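# Tilt the open bin onto the shelf into the gap

## Task

Take the open bin that sits on the table and set it into the empty slot in the shelf's row of bins. Its open side must face outward as the neighbouring bins do, and the parts inside it must stay in it. Because the board over the slot hangs low, the bin may need tilting on the way in. It counts as done only when the bin is pushed fully back, past the lip at the shelf's front edge, and no part has moved out of any other bin.

## Robot and tools

Robot: two arms, left_arm (the robot's own left, +y side) and right_arm (-y side). Each has a parallel gripper. The fingers point along the gripper's +z axis and close along its y axis. Base roots: left_arm at (+0.039, +0.229, +0.677) m, right_arm at (+0.039, -0.229, +0.677) m.

Scene frame: the origin is at table-top height (z = 0), above the robot's foot. +x points forward over the table, +y to the robot's left, +z up. The table starts near x = +0.15 m and may be slightly rotated. Results report end_effector_position in metres and end_effector_quat_wxyz. The position is the point between the finger pads, about 1 cm behind the tips, and it can be a few cm off.

Row format: every moving command uses rows of 14 numbers, each in [-1, 1]. There are always 14, even if only one arm moves. The order is dx, dy, dz, rx, ry, rz, opening for left_arm, then the same seven for right_arm.
- dx..rz are offsets, not poses. They are measured along the scene axes from that arm's Hand target as it stood when the action or move began.
- 1.0 equals 0.6 m for dx, dy, dz and 180 degrees for the rotation vector rx, ry, rz. The gripper rotates about its own position.
- Opening is absolute: +1 is fully open (0.094 m) and -1 is closed.
- Six zeros for an arm re-command its current Hand target. To keep a gripper unchanged, send its present opening again, because 0 is a real command.

execute_actions(actions, cameras): actions is a list of actions. Each action is a list of up to 15 rows, one row per 1/30 s step, and the last row repeats until all 15 steps are used. Each row's offsets are counted from the action's start pose, not from the row before. Repeating the same offset in a later action moves the arm further again. An empty list only returns state and images.

move(target, speed, blend, opening_speed, blocking, cameras): drives each gripper along a straight line.
- target is one 14-number row, or a list of up to 15 rows. Every row's offsets count from the same starting Hand targets.
- speed is in m/s, from 0.002 to 4.3, default 0.25. Turning is capped at twice that value in rad/s.
- blend (m) rounds the corners at intermediate targets.
- opening_speed is the finger rate per second on the -1..1 scale, at least 0.2. Use a slow rate for gentle closing.
- Paths last at least 0.5 s and are cut off after 10 s. They do not avoid obstacles or the other arm.
- Avoid paths passing near an arm's own base, because they can flip that arm's shoulder posture.
- blocking=false returns after about 0.5 s while the motion continues.
- The "move:" line says how the move ended (done, off_target, moving, held, fault) and any limits (paced = pose clipped, held = steps withheld). done means the arm is at rest within 10 mm and 2 degrees of its target. Neither done nor off_target tells you about contact.

wait(seconds 0-10): lets time run while commands hold. stop(): brakes a running move. zoom_image(camera, region [x0,y0,x1,y1], at most 504x504 px): gives a closer view of the newest image. finished_scene(scene): ends the scene for good; scene 1 is practice. read_manual: licence text only.

Cameras: cam_head_left, cam_head_right, cam_left_wrist, cam_right_wrist, each 896x504. Wrist-camera poses come from joint readings and can lag during motion.

Control notes:
- Each step clips the commanded orientation to within 40 degrees of the measured one.
- Hand target is your last commanded pose after that clip.
- Grippers often come to rest a centimetre or so short of target because of friction or weight. Any new command, even zeros, re-requests the target. If the gripper still falls short, command the missing distance.
- To stop pushing on an object, command a target back behind the gripper's current position.
- grip_measured uses the opening scale. It reads slightly wide when empty and up to about 0.064 narrower than a hard part when squeezing.
- To release, command an opening well above grip_measured.
- Grip force is roughly 50-64 N per pad.

Safety:
- Avoid fast contacts, pushing far past a contact, dropping the bin, and releasing it while it still moves.
- Never let parts spill from any bin.
- Anything falling off the table, or left resting off it, fails the task.
- Never let the grippers close on or strike the other arm. Hard arm-on-arm contact can end the scene.
- Motors heat up when holding loads, reaching far out or pushing against things. MOTOR HOT appears at 85 °C. At 100 °C that arm goes limp for 30 s or more (OVER-TEMPERATURE FAULT).
- Joint velocities reading "within noise" means the arm is still.
- Thinking time lets the scene run on, and loose objects may occasionally be nudged.

Each tool is called after "Emit:" in YAML: its name, and indented under it one key for each argument.

## Session

Emit:
execute_actions:
  actions: []

Scene clock: 0.00 s.
left_arm: end_effector_position=(+0.5071, +0.0366, +0.3163) grip_measured=+1.000 end_effector_quat_wxyz=(-0.061, +0.823, +0.561, -0.069) | right_arm: end_effector_position=(+0.3208, -0.5264, +0.3531) grip_measured=+1.000 end_effector_quat_wxyz=(-0.006, +0.444, +0.896, -0.003)
Joint positions: left_arm=[-2.299 1.895 1.239 -0.425 -0.503 1.673 0.094] | right_arm=[-2.023 1.567 0.746 0.032 -0.324 0.237 0.094]
Joint velocities: within noise
Joint torques (N m): no reading
Motor temperatures (°C): left_arm=[25 15 21 21 15 21 15] | right_arm=[17 24 15 18 20 19 19]
Heat: left arm: hottest waist 25 °C; right arm: hottest shoulder 24 °C.
Hand target: left_arm +0.5104, +0.0360, +0.3168; -0.059, +0.822, +0.562, -0.068 | right_arm +0.3191, -0.5244, +0.3510; -0.009, +0.444, +0.896, -0.002
Tool commands: left_gripper/opening=+1.0 right_gripper/opening=+1.0

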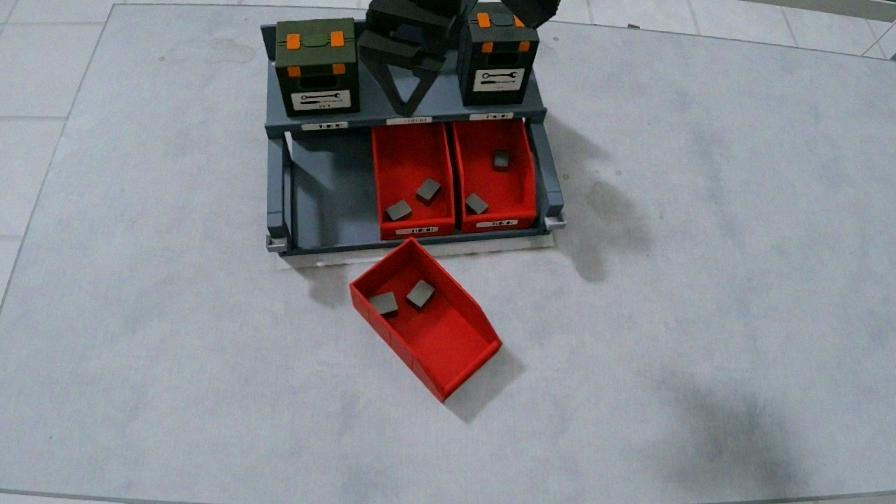

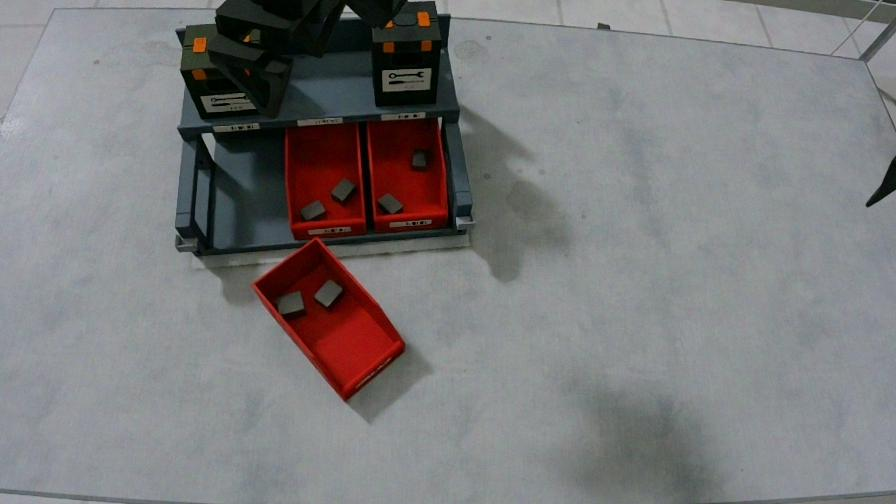

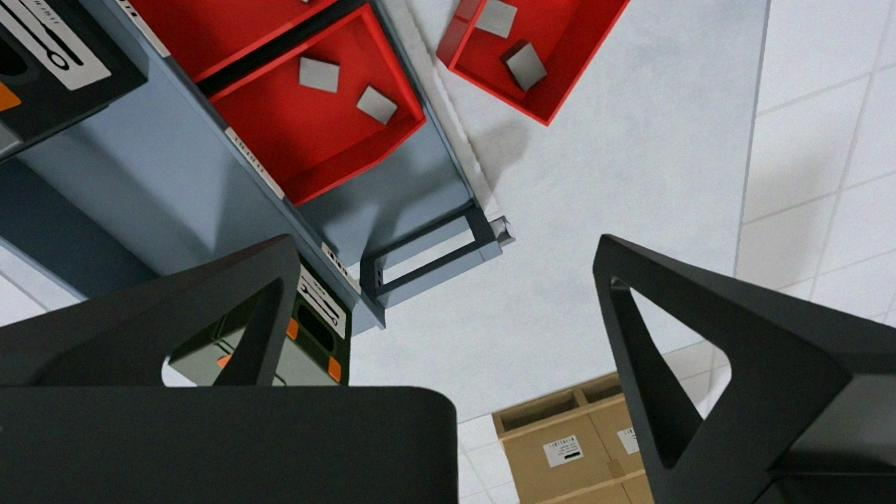

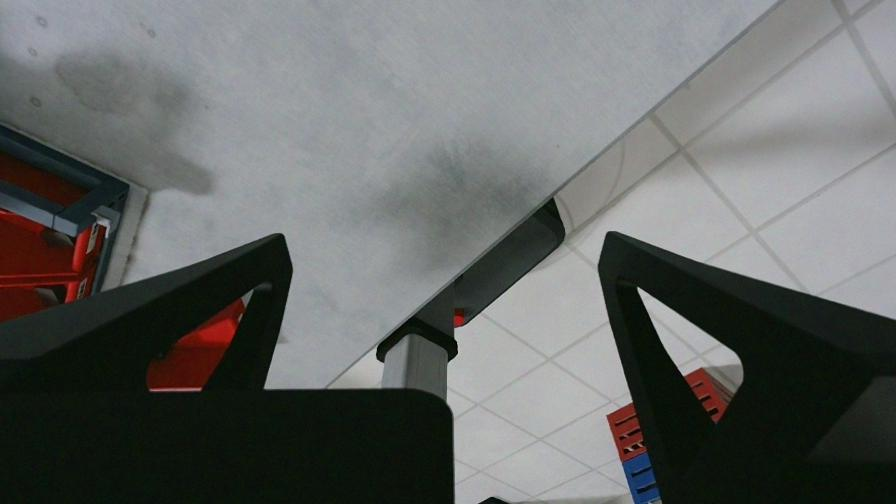

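Emit:
zoom_image:
  camera: "cam_head_left"
  region: [240, 90, 600, 290]

Emit:
zoom_image:
  camera: "cam_head_left"
  region: [320, 220, 540, 420]

Emit:
zoom_image:
  camera: "cam_left_wrist"
  region: [160, 0, 664, 420]

Scaled by 1.400 from the camera's 896x504 image, which has a finer 1280x720 frame.

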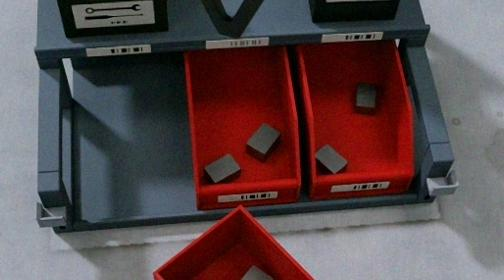

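Scaled by 2.291 from the camera's 896x504 image, which has a finer 1280x720 frame.

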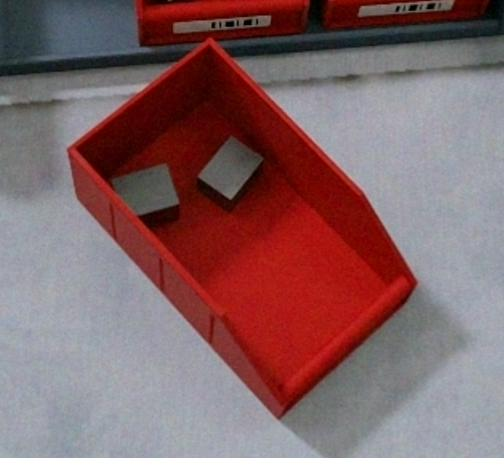

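Scaled by 1.000.

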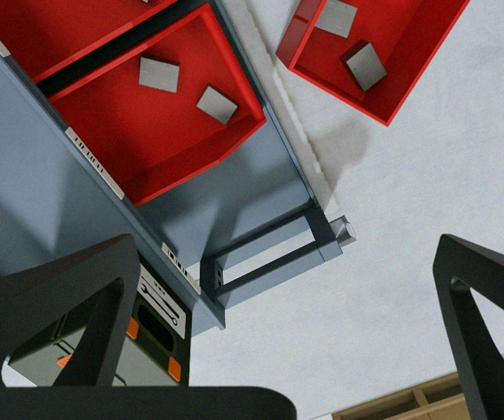

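Emit:
move:
  target: [-0.234, -0.06, -0.19, 0.170, -0.175, -0.145, 1.0, 0,0,0,0,0,0,1.0]
  speed: 0.2

Scene clock: 113.17 s.
left_arm: end_effector_position=(+0.3747, +0.0069, +0.2022) grip_measured=+1.000 end_effector_quat_wxyz=(-0.192, +0.843, +0.443, +0.238) | right_arm: end_effector_position=(+0.3208, -0.5264, +0.3531) grip_measured=+1.000 end_effector_quat_wxyz=(-0.006, +0.444, +0.896, -0.003)
Joint positions: left_arm=[-2.408 2.475 1.221 0.553 -1.198 2.088 0.094] | right_arm=[-2.023 1.567 0.746 0.032 -0.324 0.237 0.094]
Joint velocities: within noise
Joint torques (N m): left_arm=[-10.75 -9.7 -1.73 0.84 -0.53 0.06] | right_arm=[-3.96 -12.28 -0.03 0.47 0.03 -0.01]
Motor temperatures (°C): left_arm=[26 18 21 20 15 19 15] | right_arm=[17 26 15 17 20 17 19]
Heat: left arm: hottest waist 26 °C; right arm: hottest shoulder 26 °C.
Hand target: left_arm +0.3703, +0.0001, +0.2027; -0.131, +0.868, +0.360, +0.316 | right_arm +0.3191, -0.5244, +0.3510; -0.009, +0.444, +0.896, -0.002
Off the commanded pose: left_arm 0.008 m, 15 deg | right_arm 0.003 m, 0 deg.
joint sent to its limit (left arm) — joint 6 (wrist roll), upper limit. The joint targets are off in orientation, not in position.
move: off_target (left_arm)
camera_calibration:
cam_left_wrist: T_world_to_cam=[[-0.842014, 0.52797, 0.110723, 0.286291], [0.259375, 0.21626, 0.941253, -0.283914], [0.473008, 0.821267, -0.319036, 0.00321736], [0, 0, 0, 1]] pos_world=[0.313179, -0.0923965, 0.236562]

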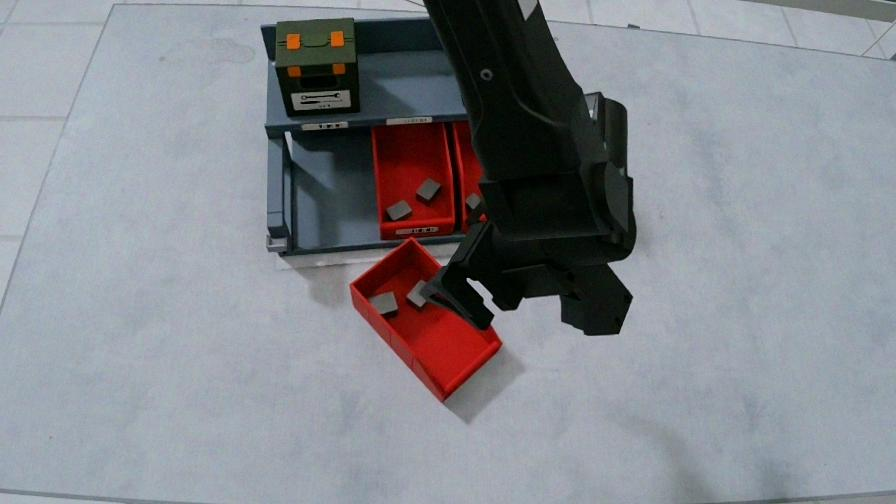

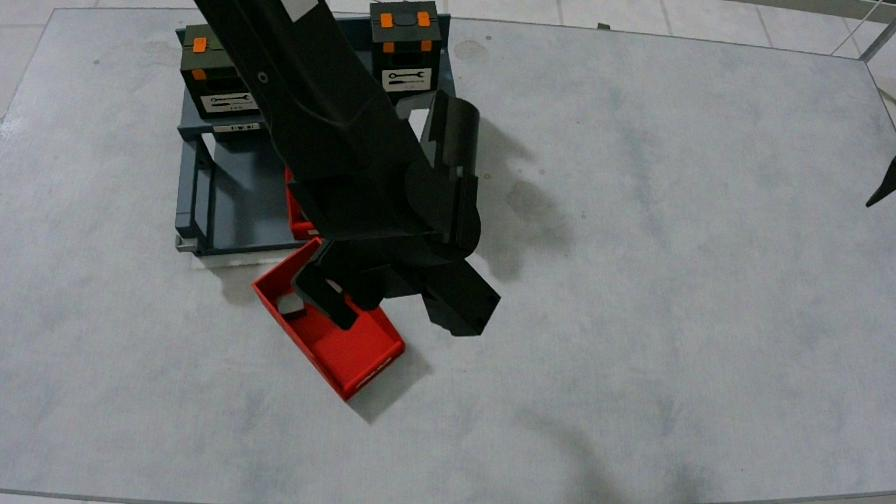

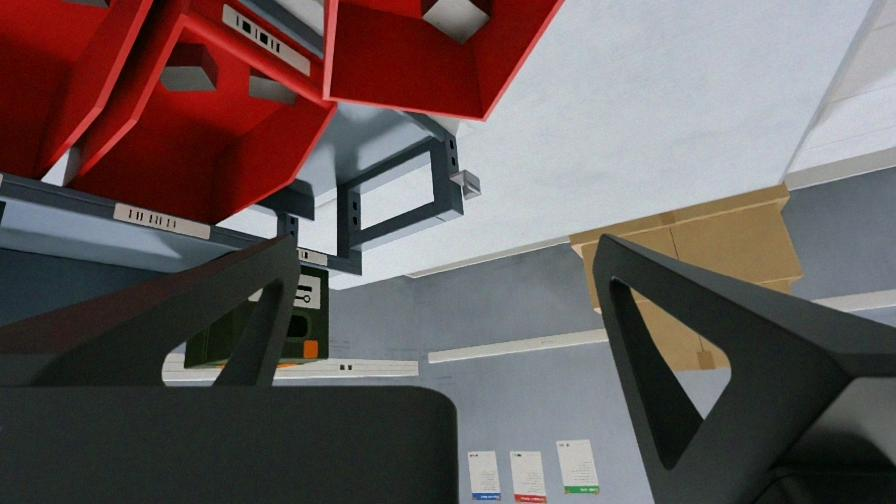

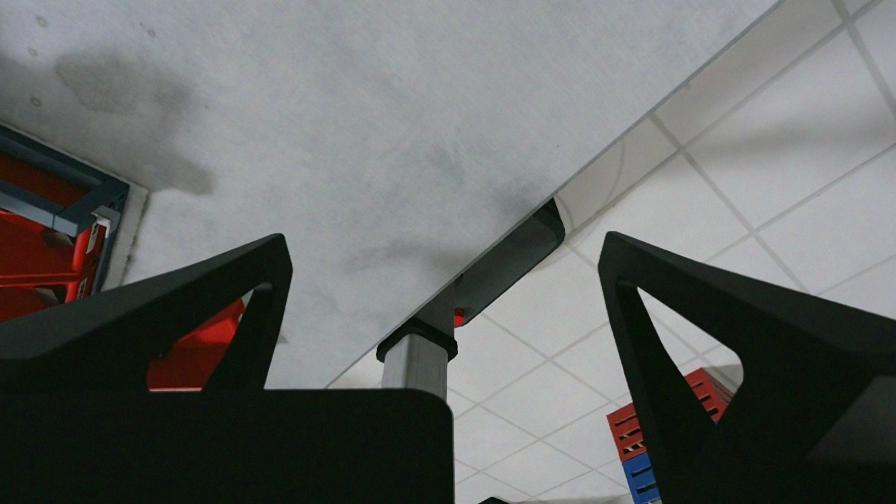

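Emit:
zoom_image:
  camera: "cam_left_wrist"
  region: [0, 0, 500, 400]

Scaled by 1.008 from the camera's 896x504 image, which has a finer 1280x720 frame.

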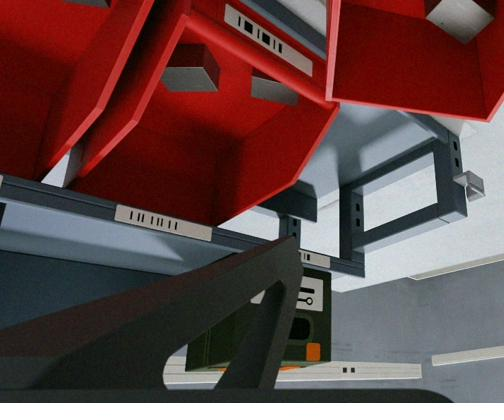

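Emit:
move:
  target:
    - [0.133, 0.583, 0.329, -0.170, 0.175, 0.145, 1.0, 0,0,0,0,0,0,1.0]
    - [0.133, 0.583, 0.329, -0.170, 0.175, 0.145, 1.0, -0.02,1.023,-0.343,0.2397,-0.0522,-0.5183,1.0]
  speed: 0.25

every number of target 2 of 2 must lie in its column's range; nothing of the call was run
Scene clock: 128.13 s.
left_arm: end_effector_position=(+0.3746, +0.0067, +0.2023) grip_measured=+1.000 end_effector_quat_wxyz=(-0.192, +0.843, +0.443, +0.238) | right_arm: end_effector_position=(+0.3208, -0.5264, +0.3531) grip_measured=+1.000 end_effector_quat_wxyz=(-0.006, +0.444, +0.896, -0.003)
Joint positions: left_arm=[-2.408 2.475 1.221 0.553 -1.198 2.088 0.094] | right_arm=[-2.023 1.567 0.746 0.032 -0.324 0.237 0.094]
Joint velocities: within noise
Joint torques (N m): left_arm=[-10.87 -9.7 -1.68 0.81 -0.53 0.05] | right_arm=[-4.01 -12.28 -0.13 0.42 0 -0.01]
Motor temperatures (°C): left_arm=[27 18 21 20 15 19 14] | right_arm=[17 26 15 17 20 17 19]
Heat: left arm: hottest waist 27 °C; right arm: hottest shoulder 26 °C.
Hand target: left_arm +0.3703, +0.0000, +0.2028; -0.131, +0.868, +0.360, +0.316 | right_arm +0.3191, -0.5244, +0.3510; -0.009, +0.444, +0.896, -0.002
Tool commands: left_gripper/opening=+1.0 right_gripper/opening=+1.0
Off the commanded pose: left_arm 0.008 m, 15 deg | right_arm 0.003 m, 0 deg.

Emit:
move:
  target:
    - [0.133, 0.583, 0.329, -0.170, 0.175, 0.145, 1.0, 0,0,0,0,0,0,1.0]
    - [0.133, 0.583, 0.329, -0.170, 0.175, 0.145, 1.0, -0.02,0.5,-0.1,0.12,-0.026,-0.259,1.0]
  speed: 0.25
  cameras: ["cam_head_left"]

Scene clock: 135.63 s.
left_arm: end_effector_position=(+0.4447, +0.3469, +0.3981) grip_measured=+1.000 end_effector_quat_wxyz=(-0.082, +0.793, +0.599, -0.069) | right_arm: end_effector_position=(+0.3297, -0.2347, +0.2849) grip_measured=+1.000 end_effector_quat_wxyz=(-0.034, +0.747, +0.635, +0.192)
Joint positions: left_arm=[-1.715 1.366 0.84 -0.397 -0.208 2.088 0.094] | right_arm=[-1.463 1.969 0.531 0.864 -0.282 1.453 0.094]
Joint velocities: within noise
Joint torques (N m): left_arm=[-1.32 -13.45 2.43 -0.29 0.08 0.07] | right_arm=[1.79 -8.94 -9.61 1.01 -0.03 0.08]
Motor temperatures (°C): left_arm=[27 18 21 20 15 19 14] | right_arm=[17 26 15 17 20 17 19]
Heat: left arm: hottest waist 27 °C; right arm: hottest shoulder 26 °C.
Hand target: left_arm +0.4499, +0.3499, +0.4002; -0.059, +0.822, +0.562, -0.068 | right_arm +0.3070, -0.2243, +0.2910; -0.054, +0.750, +0.633, +0.182
Off the commanded pose: left_arm 0.007 m, 6 deg | right_arm 0.026 m, 3 deg.
joint sent to its limit (left arm) — joint 6 (wrist roll), upper limit. The joint targets are off in orientation, not in position.
move: off_target (left_arm, right_arm)
Images, in order (width x height): cam_head_left 896x504.

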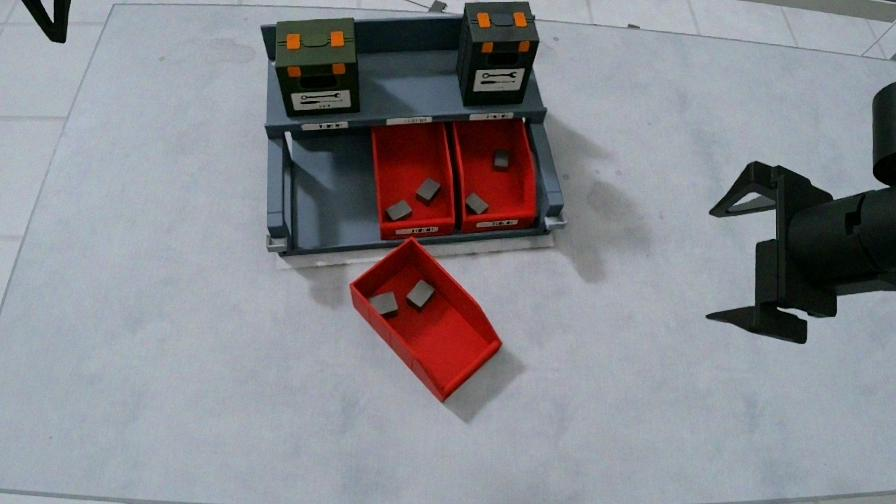

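Emit:
move:
  target: [0,0,0,0,0,0,1.0, -0.003,0.524,-0.235,0.120,-0.0262,-0.2596,1.0]
  speed: 0.2
  cameras: ["cam_head_left","cam_right_wrist"]

Scene clock: 145.93 s.
left_arm: end_effector_position=(+0.4447, +0.3469, +0.3981) grip_measured=+1.000 end_effector_quat_wxyz=(-0.082, +0.794, +0.599, -0.069) | right_arm: end_effector_position=(+0.3071, +0.0833, +0.1487) grip_measured=+1.000 end_effector_quat_wxyz=(-0.002, +0.828, +0.424, +0.367)
Joint positions: left_arm=[-1.715 1.366 0.84 -0.397 -0.208 2.088 0.094] | right_arm=[-0.849 2.86 1.228 1.483 0.177 2.099 0.094]
Joint velocities: within noise
Joint torques (N m): left_arm=[-1.08 -13.16 2.44 -0.28 0.07 0.06] | right_arm=[10.4 -6.53 -3.92 2.04 -0.13 0.04]
Motor temperatures (°C): left_arm=[26 17 21 20 15 19 14] | right_arm=[17 26 16 17 20 17 18]
Heat: left arm: hottest waist 26 °C; right arm: hottest shoulder 26 °C.
Hand target: left_arm +0.4500, +0.3499, +0.4002; -0.059, +0.822, +0.562, -0.067 | right_arm +0.3051, +0.0902, +0.1501; -0.088, +0.908, +0.243, +0.331
Off the commanded pose: left_arm 0.006 m, 6 deg | right_arm 0.007 m, 25 deg.
joint sent to its limit (left arm) — joint 6 (wrist roll), upper limit. The joint targets are off in orientation, not in position.
joint sent to its limit (right arm) — joint 6 (wrist roll), upper limit. The joint targets are off in orientation, not in position.
move: off_target (left_arm, right_arm)
camera_calibration:
cam_right_wrist: T_world_to_cam=[[-0.705286, 0.637364, -0.310386, 0.209372], [-0.0725817, 0.370606, 0.92595, -0.14255], [0.705198, 0.675588, -0.215122, -0.112699], [0, 0, 0, 1]] pos_world=[0.216795, -0.00447852, 0.172736]
Images, in order (width x height): cam_head_left 896x504, cam_right_wrist 896x504.

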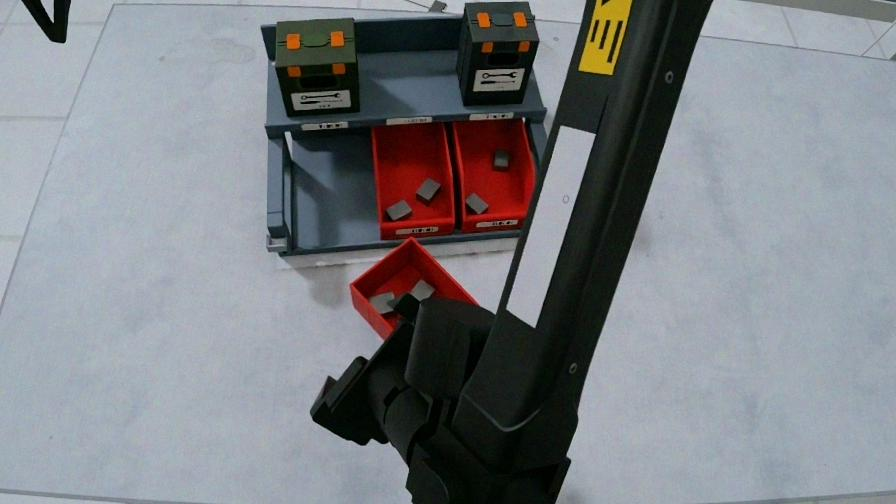

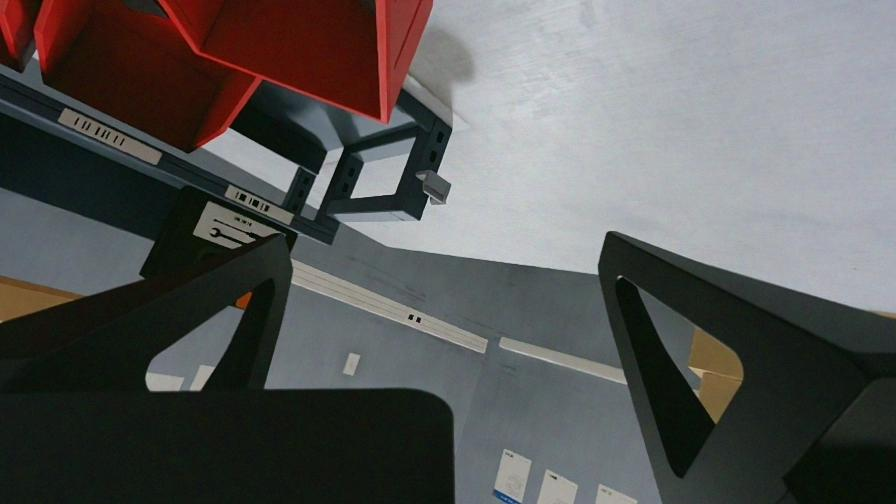

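Emit:
zoom_image:
  camera: "cam_right_wrist"
  region: [0, 0, 500, 260]

Scaled by 1.008 from the camera's 896x504 image, which has a finer 1280x720 frame.

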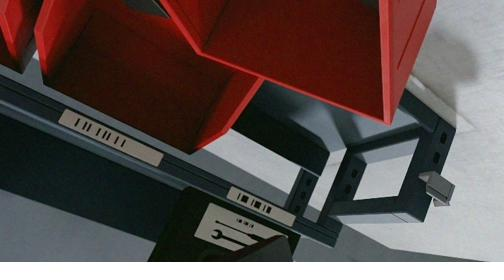

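Emit:
move:
  target: [0,0,0,0,0,0,1.0, 0.08,0.10,0.05,0,0,0,1.0]
  speed: 0.2
  cameras: ["cam_right_wrist"]

Emit:
zoom_image:
  camera: "cam_right_wrist"
  region: [0, 0, 500, 260]

Scene clock: 183.10 s.
left_arm: end_effector_position=(+0.4447, +0.3469, +0.3981) grip_measured=+1.000 end_effector_quat_wxyz=(-0.082, +0.794, +0.599, -0.069) | right_arm: end_effector_position=(+0.3511, +0.1436, +0.1777) grip_measured=+1.000 end_effector_quat_wxyz=(+0.026, +0.826, +0.408, +0.388)
Joint positions: left_arm=[-1.715 1.366 0.84 -0.397 -0.208 2.088 0.094] | right_arm=[-0.72 2.818 1.306 1.435 0.334 2.099 0.094]
Joint velocities: within noise
Joint torques (N m): left_arm=[-1.26 -13.63 2.39 -0.23 0.08 0.06] | right_arm=[12.63 -9.05 -2.26 1.52 -0.04 0.06]
Motor temperatures (°C): left_arm=[25 17 21 20 15 19 14] | right_arm=[18 25 16 17 20 17 18]
Heat: left arm: hottest waist 25 °C; right arm: hottest shoulder 25 °C.
Hand target: left_arm +0.4500, +0.3499, +0.4002; -0.059, +0.822, +0.562, -0.067 | right_arm +0.3532, +0.1501, +0.1800; -0.088, +0.908, +0.243, +0.331
Off the commanded pose: left_arm 0.006 m, 6 deg | right_arm 0.007 m, 26 deg.
joint sent to its limit (left arm) — joint 6 (wrist roll), upper limit. The joint targets are off in orientation, not in position.
joint sent to its limit (right arm) — joint 6 (wrist roll), upper limit. The joint targets are off in orientation, not in position.
move: off_target (left_arm, right_arm)
camera_calibration:
cam_right_wrist: T_world_to_cam=[[-0.654789, 0.663098, -0.362701, 0.198898], [-0.110829, 0.390458, 0.913925, -0.175802], [0.747642, 0.638626, -0.182177, -0.193681], [0, 0, 0, 1]] pos_world=[0.255556, 0.0604439, 0.197526]
Images, in order (width x height): cam_right_wrist 896x504.

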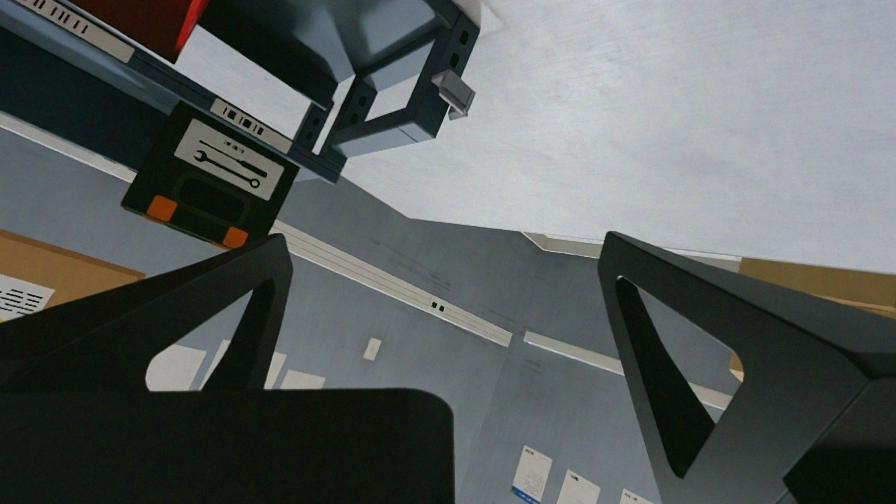

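Scaled by 1.008 from the camera's 896x504 image, which has a finer 1280x720 frame.

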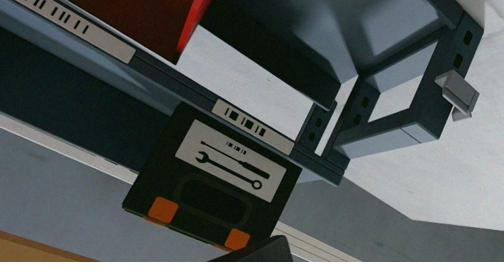

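Emit:
move:
  target: [0,0,0,0,0,0,1.0, 0.095,-0.133,-0.03,-0.0846,0.111,0.0823,1.0]
  speed: 0.2
  cameras: ["cam_right_wrist"]

Emit:
zoom_image:
  camera: "cam_right_wrist"
  region: [150, 0, 600, 260]

Scene clock: 197.00 s.
left_arm: end_effector_position=(+0.4447, +0.3469, +0.3981) grip_measured=+1.000 end_effector_quat_wxyz=(-0.082, +0.794, +0.599, -0.069) | right_arm: end_effector_position=(+0.4154, +0.0871, +0.1678) grip_measured=+1.000 end_effector_quat_wxyz=(-0.018, +0.843, +0.502, +0.193)
Joint positions: left_arm=[-1.715 1.366 0.84 -0.397 -0.208 2.088 0.094] | right_arm=[-0.812 2.458 1.214 0.735 0.346 2.1 0.094]
Joint velocities: within noise
Joint torques (N m): left_arm=[-1.2 -13.33 2.4 -0.2 0.08 0.06] | right_arm=[9.23 -12.16 -3.84 0.69 -0.18 0.05]
Motor temperatures (°C): left_arm=[25 17 21 20 15 19 14] | right_arm=[18 24 16 17 20 17 18]
Heat: left arm: hottest waist 25 °C; right arm: hottest shoulder 24 °C.
Hand target: left_arm +0.4500, +0.3499, +0.4002; -0.059, +0.822, +0.563, -0.067 | right_arm +0.4100, +0.0703, +0.1620; -0.050, +0.916, +0.379, +0.120
Off the commanded pose: left_arm 0.006 m, 6 deg | right_arm 0.019 m, 19 deg.
joint sent to its limit (left arm) — joint 6 (wrist roll), upper limit. The joint targets are off in orientation, not in position.
joint sent to its limit (right arm) — joint 6 (wrist roll), upper limit. The joint targets are off in orientation, not in position.
move: off_target (left_arm, right_arm)
camera_calibration:
cam_right_wrist: T_world_to_cam=[[-0.854552, 0.492358, -0.165298, 0.339537], [0.147731, 0.535556, 0.831478, -0.24385], [0.497912, 0.686122, -0.530397, -0.0494221], [0, 0, 0, 1]] pos_world=[0.350784, -0.00266912, 0.232667]
Images, in order (width x height): cam_right_wrist 896x504.

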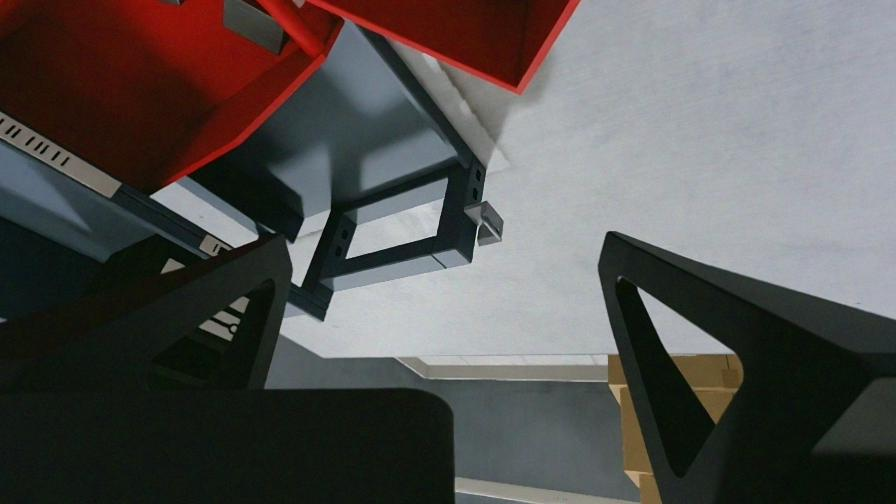

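Scaled by 1.120 from the camera's 896x504 image, which has a finer 1280x720 frame.

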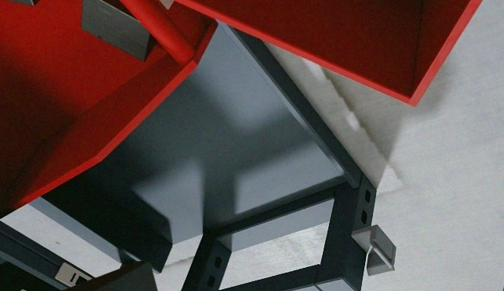

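Emit:
move:
  target:
    - [0,0,0,0,0,0,1.0, -0.15,-0.867,0.313,-0.0852,0.0095,0.4554,1.0]
    - [-0.2367,-0.6617,-0.4,0.0239,-0.0547,0.339,1.0, -0.15,-0.867,0.313,-0.0852,0.0095,0.4554,1.0]
  speed: 0.25
  cameras: ["cam_head_left","cam_head_right","cam_left_wrist"]

Scene clock: 223.57 s.
left_arm: end_effector_position=(+0.3144, -0.0456, +0.1609) grip_measured=+1.000 end_effector_quat_wxyz=(+0.005, +0.423, +0.906, +0.001) | right_arm: end_effector_position=(+0.3170, -0.4455, +0.3493) grip_measured=+1.000 end_effector_quat_wxyz=(-0.011, +0.446, +0.895, -0.002)
Joint positions: left_arm=[-2.344 2.463 1.156 0.427 -0.549 0.672 0.094] | right_arm=[-1.86 1.54 0.604 0.167 -0.21 0.359 0.094]
Joint velocities: within noise
Joint torques (N m): left_arm=[-9.7 -9.35 -2.59 0.2 -0.06 -0.15] | right_arm=[-2.96 -11.52 -0.76 0.01 -0.09 -0.08]
Motor temperatures (°C): left_arm=[25 17 21 20 15 18 14] | right_arm=[18 25 16 17 20 17 18]
Heat: left arm: hottest waist 25 °C; right arm: hottest shoulder 25 °C.
Hand target: left_arm +0.3081, -0.0472, +0.1602; +0.000, +0.423, +0.906, -0.001 | right_arm +0.3202, -0.4499, +0.3499; -0.009, +0.444, +0.896, -0.002
Off the commanded pose: left_arm 0.007 m, 1 deg | right_arm 0.005 m, 0 deg.
move: done
camera_calibration:
cam_left_wrist: T_world_to_cam=[[-0.762262, -0.647258, -0.00373455, 0.207585], [-0.527841, 0.618266, 0.58235, 0.105547], [-0.374622, 0.445874, -0.81293, 0.390611], [0, 0, 0, 1]] pos_world=[0.360278, -0.105058, 0.25685]
Images, in order (width x height): cam_head_left 896x504, cam_head_right 896x504, cam_left_wrist 896x504.

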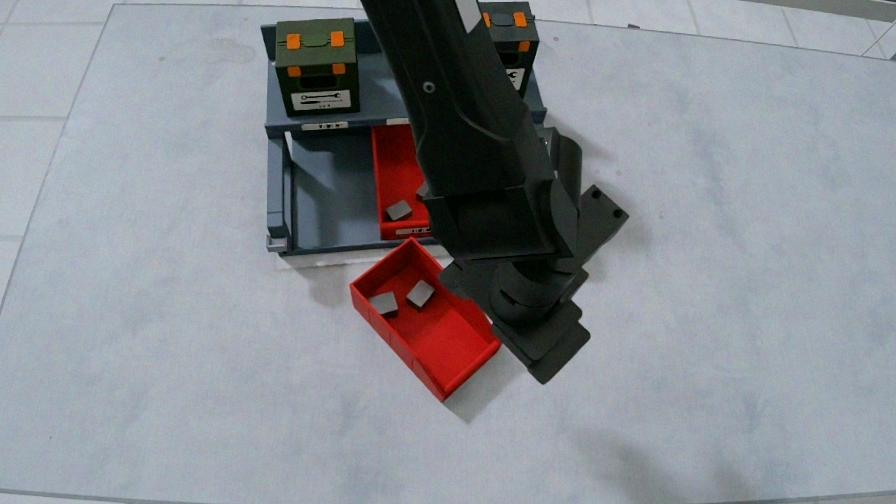

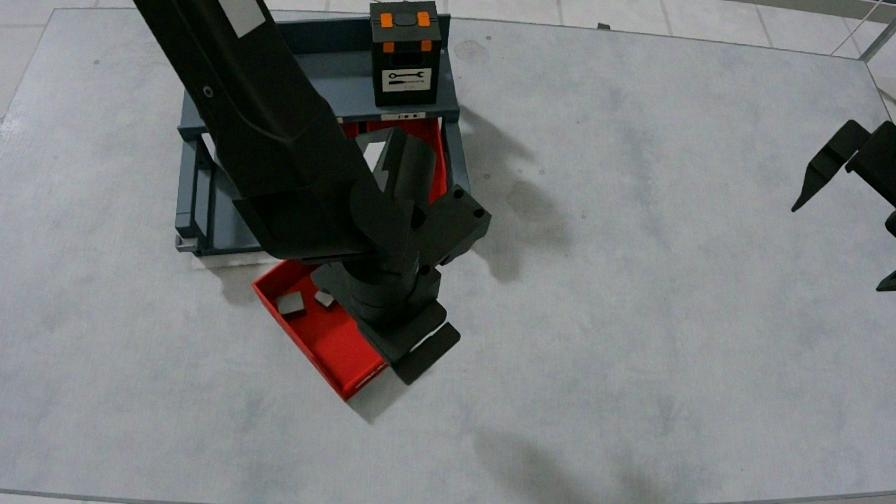

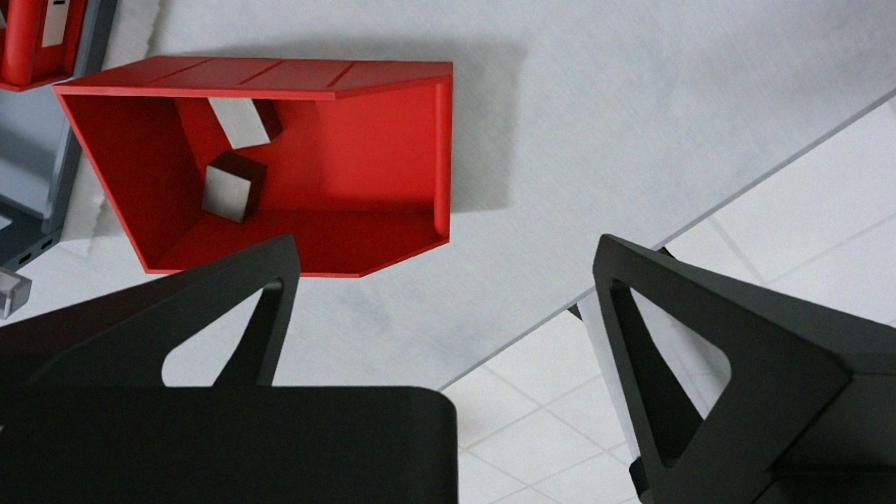

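Emit:
zoom_image:
  camera: "cam_left_wrist"
  region: [40, 40, 500, 290]

Emit:
zoom_image:
  camera: "cam_left_wrist"
  region: [320, 50, 480, 140]

Emit:
zoom_image:
  camera: "cam_left_wrist"
  region: [340, 190, 480, 290]

Scaled by 1.096 from the camera's 896x504 image, which has a finer 1280x720 frame.

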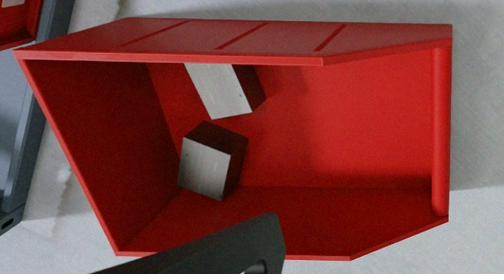

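Scaled by 3.150 from the camera's 896x504 image, which has a finer 1280x720 frame.

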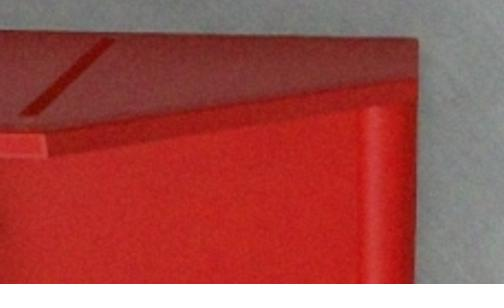

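Scaled by 3.600 from the camera's 896x504 image, which has a finer 1280x720 frame.

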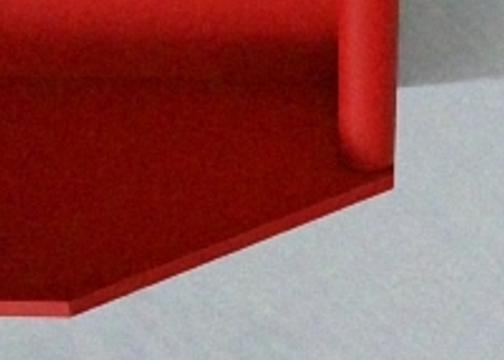

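Emit:
move:
  target: [-0.02,0.024,-0.1,0,0,0,1.0, 0,0,0,0,0,0,1.0]
  speed: 0.15
  cameras: ["cam_head_left","cam_head_right","cam_left_wrist"]

Emit:
zoom_image:
  camera: "cam_left_wrist"
  region: [300, 0, 552, 260]

Scene clock: 256.13 s.
left_arm: end_effector_position=(+0.2997, -0.0326, +0.1023) grip_measured=+1.000 end_effector_quat_wxyz=(-0.001, +0.419, +0.908, +0.000) | right_arm: end_effector_position=(+0.3170, -0.4455, +0.3493) grip_measured=+1.000 end_effector_quat_wxyz=(-0.011, +0.446, +0.895, -0.002)
Joint positions: left_arm=[-2.271 2.591 1.273 0.458 -0.504 0.721 0.094] | right_arm=[-1.86 1.54 0.604 0.167 -0.21 0.358 0.094]
Joint velocities: within noise
Joint torques (N m): left_arm=[-8.88 -9 -3.03 0.75 0.17 0.01] | right_arm=[-3.72 -12.22 -0.68 0.01 -0.09 -0.11]
Motor temperatures (°C): left_arm=[26 18 21 19 15 18 14] | right_arm=[18 26 15 16 20 16 18]
Heat: left arm: hottest waist 26 °C; right arm: hottest shoulder 26 °C.
Hand target: left_arm +0.2960, -0.0327, +0.1002; +0.000, +0.423, +0.906, +0.000 | right_arm +0.3202, -0.4499, +0.3499; -0.009, +0.444, +0.896, -0.002
Off the commanded pose: left_arm 0.004 m, 1 deg | right_arm 0.005 m, 0 deg.
move: done
camera_calibration:
cam_left_wrist: T_world_to_cam=[[-0.756386, -0.654124, 0.00144883, 0.202006], [-0.527196, 0.610922, 0.590626, 0.122651], [-0.387228, 0.445977, -0.806944, 0.334723], [0, 0, 0, 1]] pos_world=[0.34707, -0.0920722, 0.19737]
Images, in order (width x height): cam_head_left 896x504, cam_head_right 896x504, cam_left_wrist 896x504.

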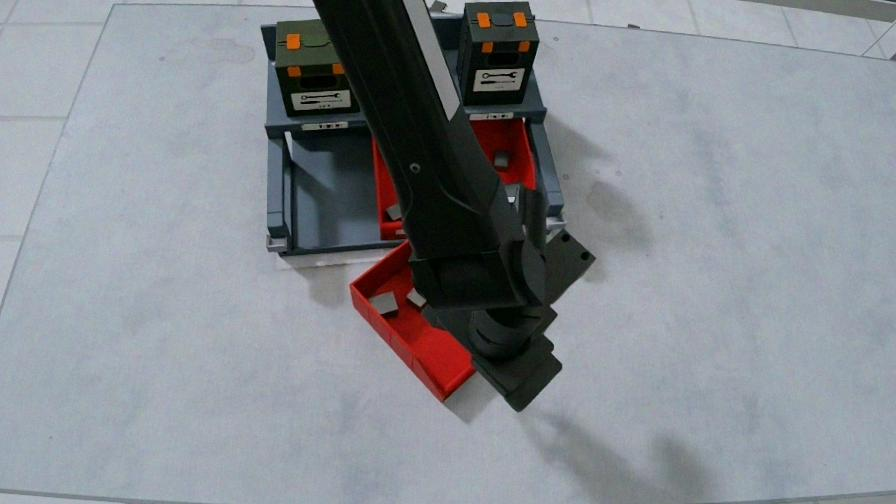

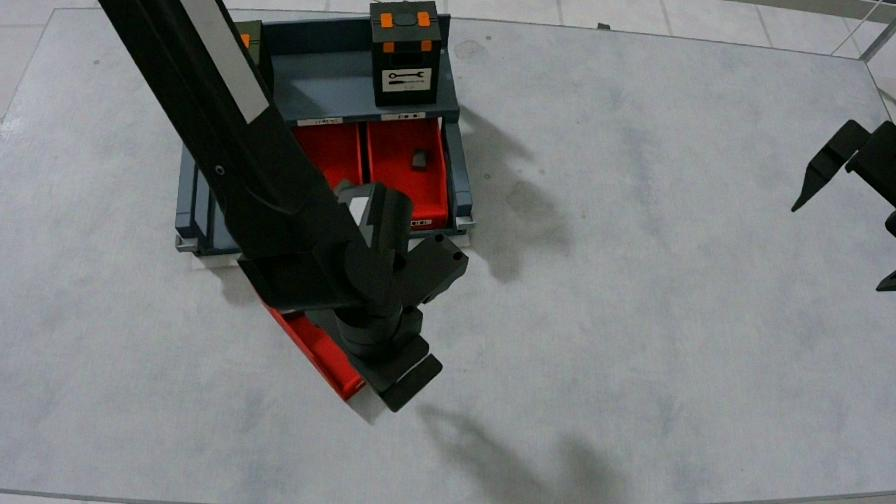

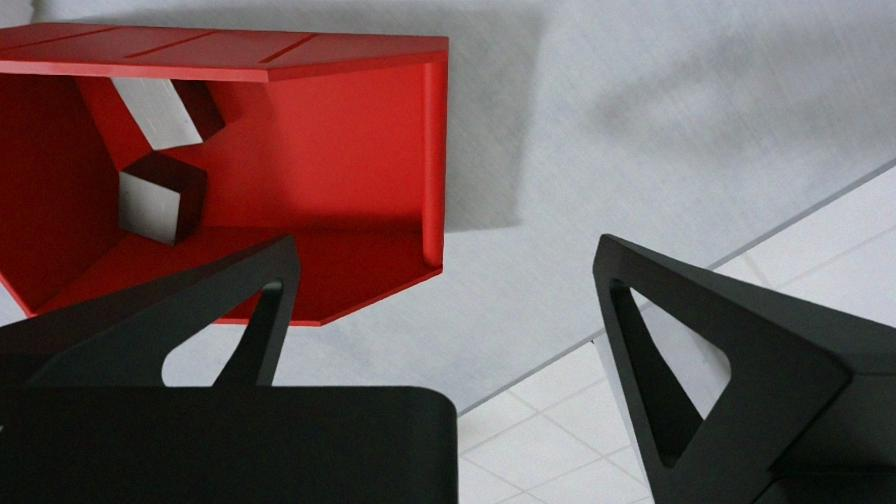

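Scaled by 1.938 from the camera's 896x504 image, which has a finer 1280x720 frame.

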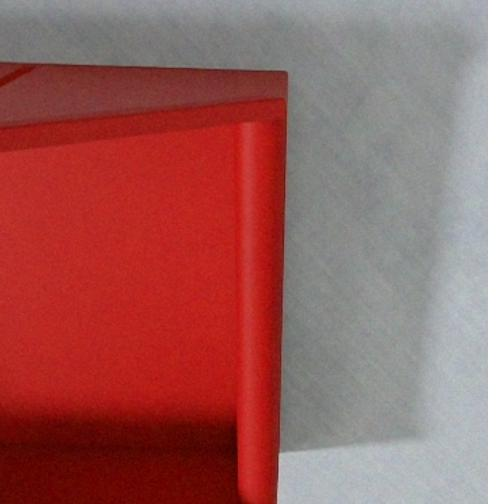

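Emit:
move:
  target: [0.0063,0.0053,-0.075,0,0,-0.008,1.0, 0,0,0,0,0,0,1.0]
  speed: 0.12
  cameras: ["cam_head_left","cam_head_right","cam_left_wrist"]

Emit:
zoom_image:
  camera: "cam_left_wrist"
  region: [280, 0, 532, 360]

Scene clock: 278.13 s.
left_arm: end_effector_position=(+0.3100, -0.0319, +0.0592) grip_measured=+1.000 end_effector_quat_wxyz=(+0.008, +0.428, +0.904, +0.002) | right_arm: end_effector_position=(+0.3170, -0.4455, +0.3493) grip_measured=+1.000 end_effector_quat_wxyz=(-0.011, +0.446, +0.895, -0.002)
Joint positions: left_arm=[-2.229 2.673 1.402 0.448 -0.474 0.785 0.094] | right_arm=[-1.86 1.54 0.604 0.167 -0.21 0.358 0.094]
Joint velocities: within noise
Joint torques (N m): left_arm=[-8.64 -8.35 -2.76 0.05 0.18 0.01] | right_arm=[-3.02 -12.45 -0.76 0.09 -0.11 -0.1]
Motor temperatures (°C): left_arm=[26 17 21 19 15 18 14] | right_arm=[18 26 15 16 20 16 18]
Heat: left arm: hottest waist 26 °C; right arm: hottest shoulder 26 °C.
Hand target: left_arm +0.2997, -0.0296, +0.0552; +0.000, +0.434, +0.901, -0.001 | right_arm +0.3202, -0.4499, +0.3499; -0.009, +0.444, +0.896, -0.002
Off the commanded pose: left_arm 0.011 m, 1 deg | right_arm 0.005 m, 0 deg.
move: off_target (left_arm)
camera_calibration:
cam_left_wrist: T_world_to_cam=[[-0.768612, -0.639649, -0.00917861, 0.215282], [-0.525838, 0.623554, 0.578511, 0.153733], [-0.364321, 0.449477, -0.815623, 0.297187], [0, 0, 0, 1]] pos_world=[0.354579, -0.0917344, 0.155432]
Images, in order (width x height): cam_head_left 896x504, cam_head_right 896x504, cam_left_wrist 896x504.

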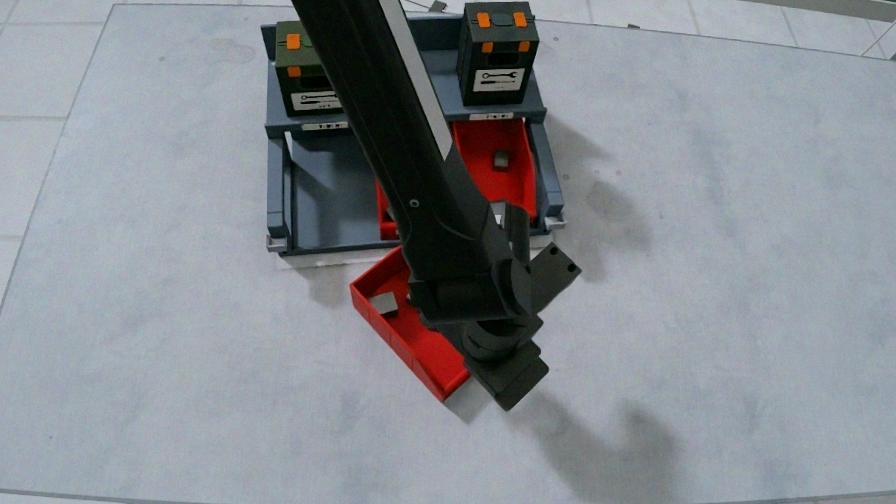

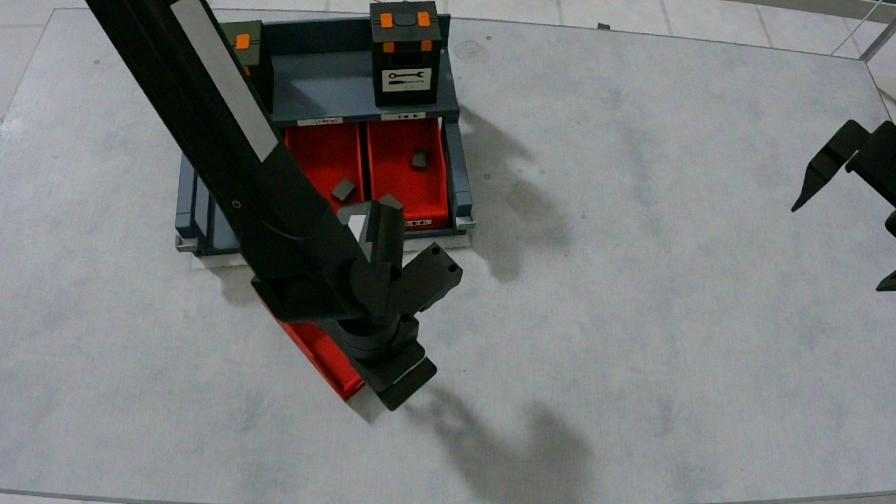

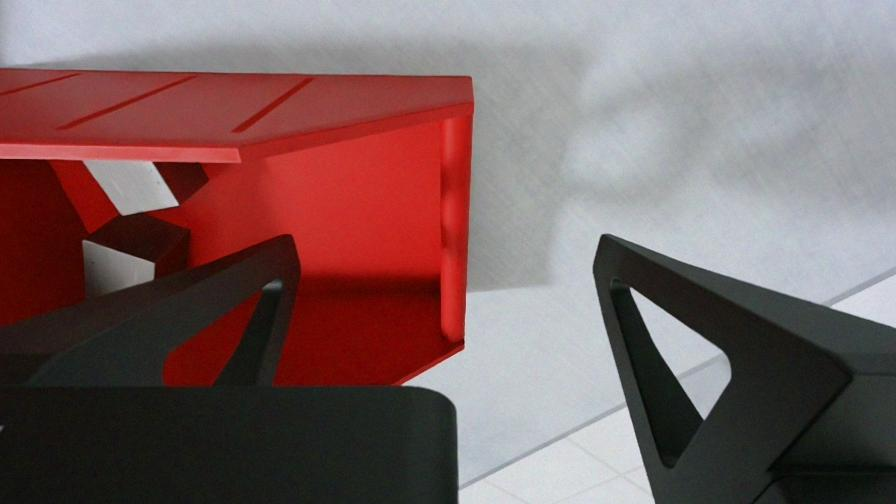

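Scaled by 1.400 from the camera's 896x504 image, which has a finer 1280x720 frame.

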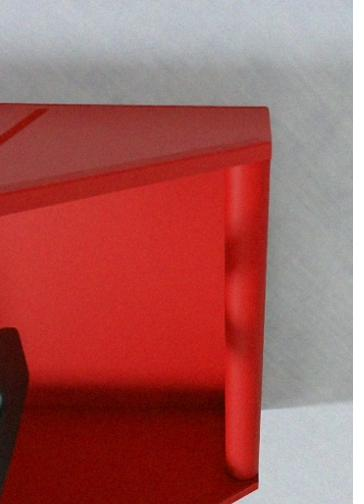

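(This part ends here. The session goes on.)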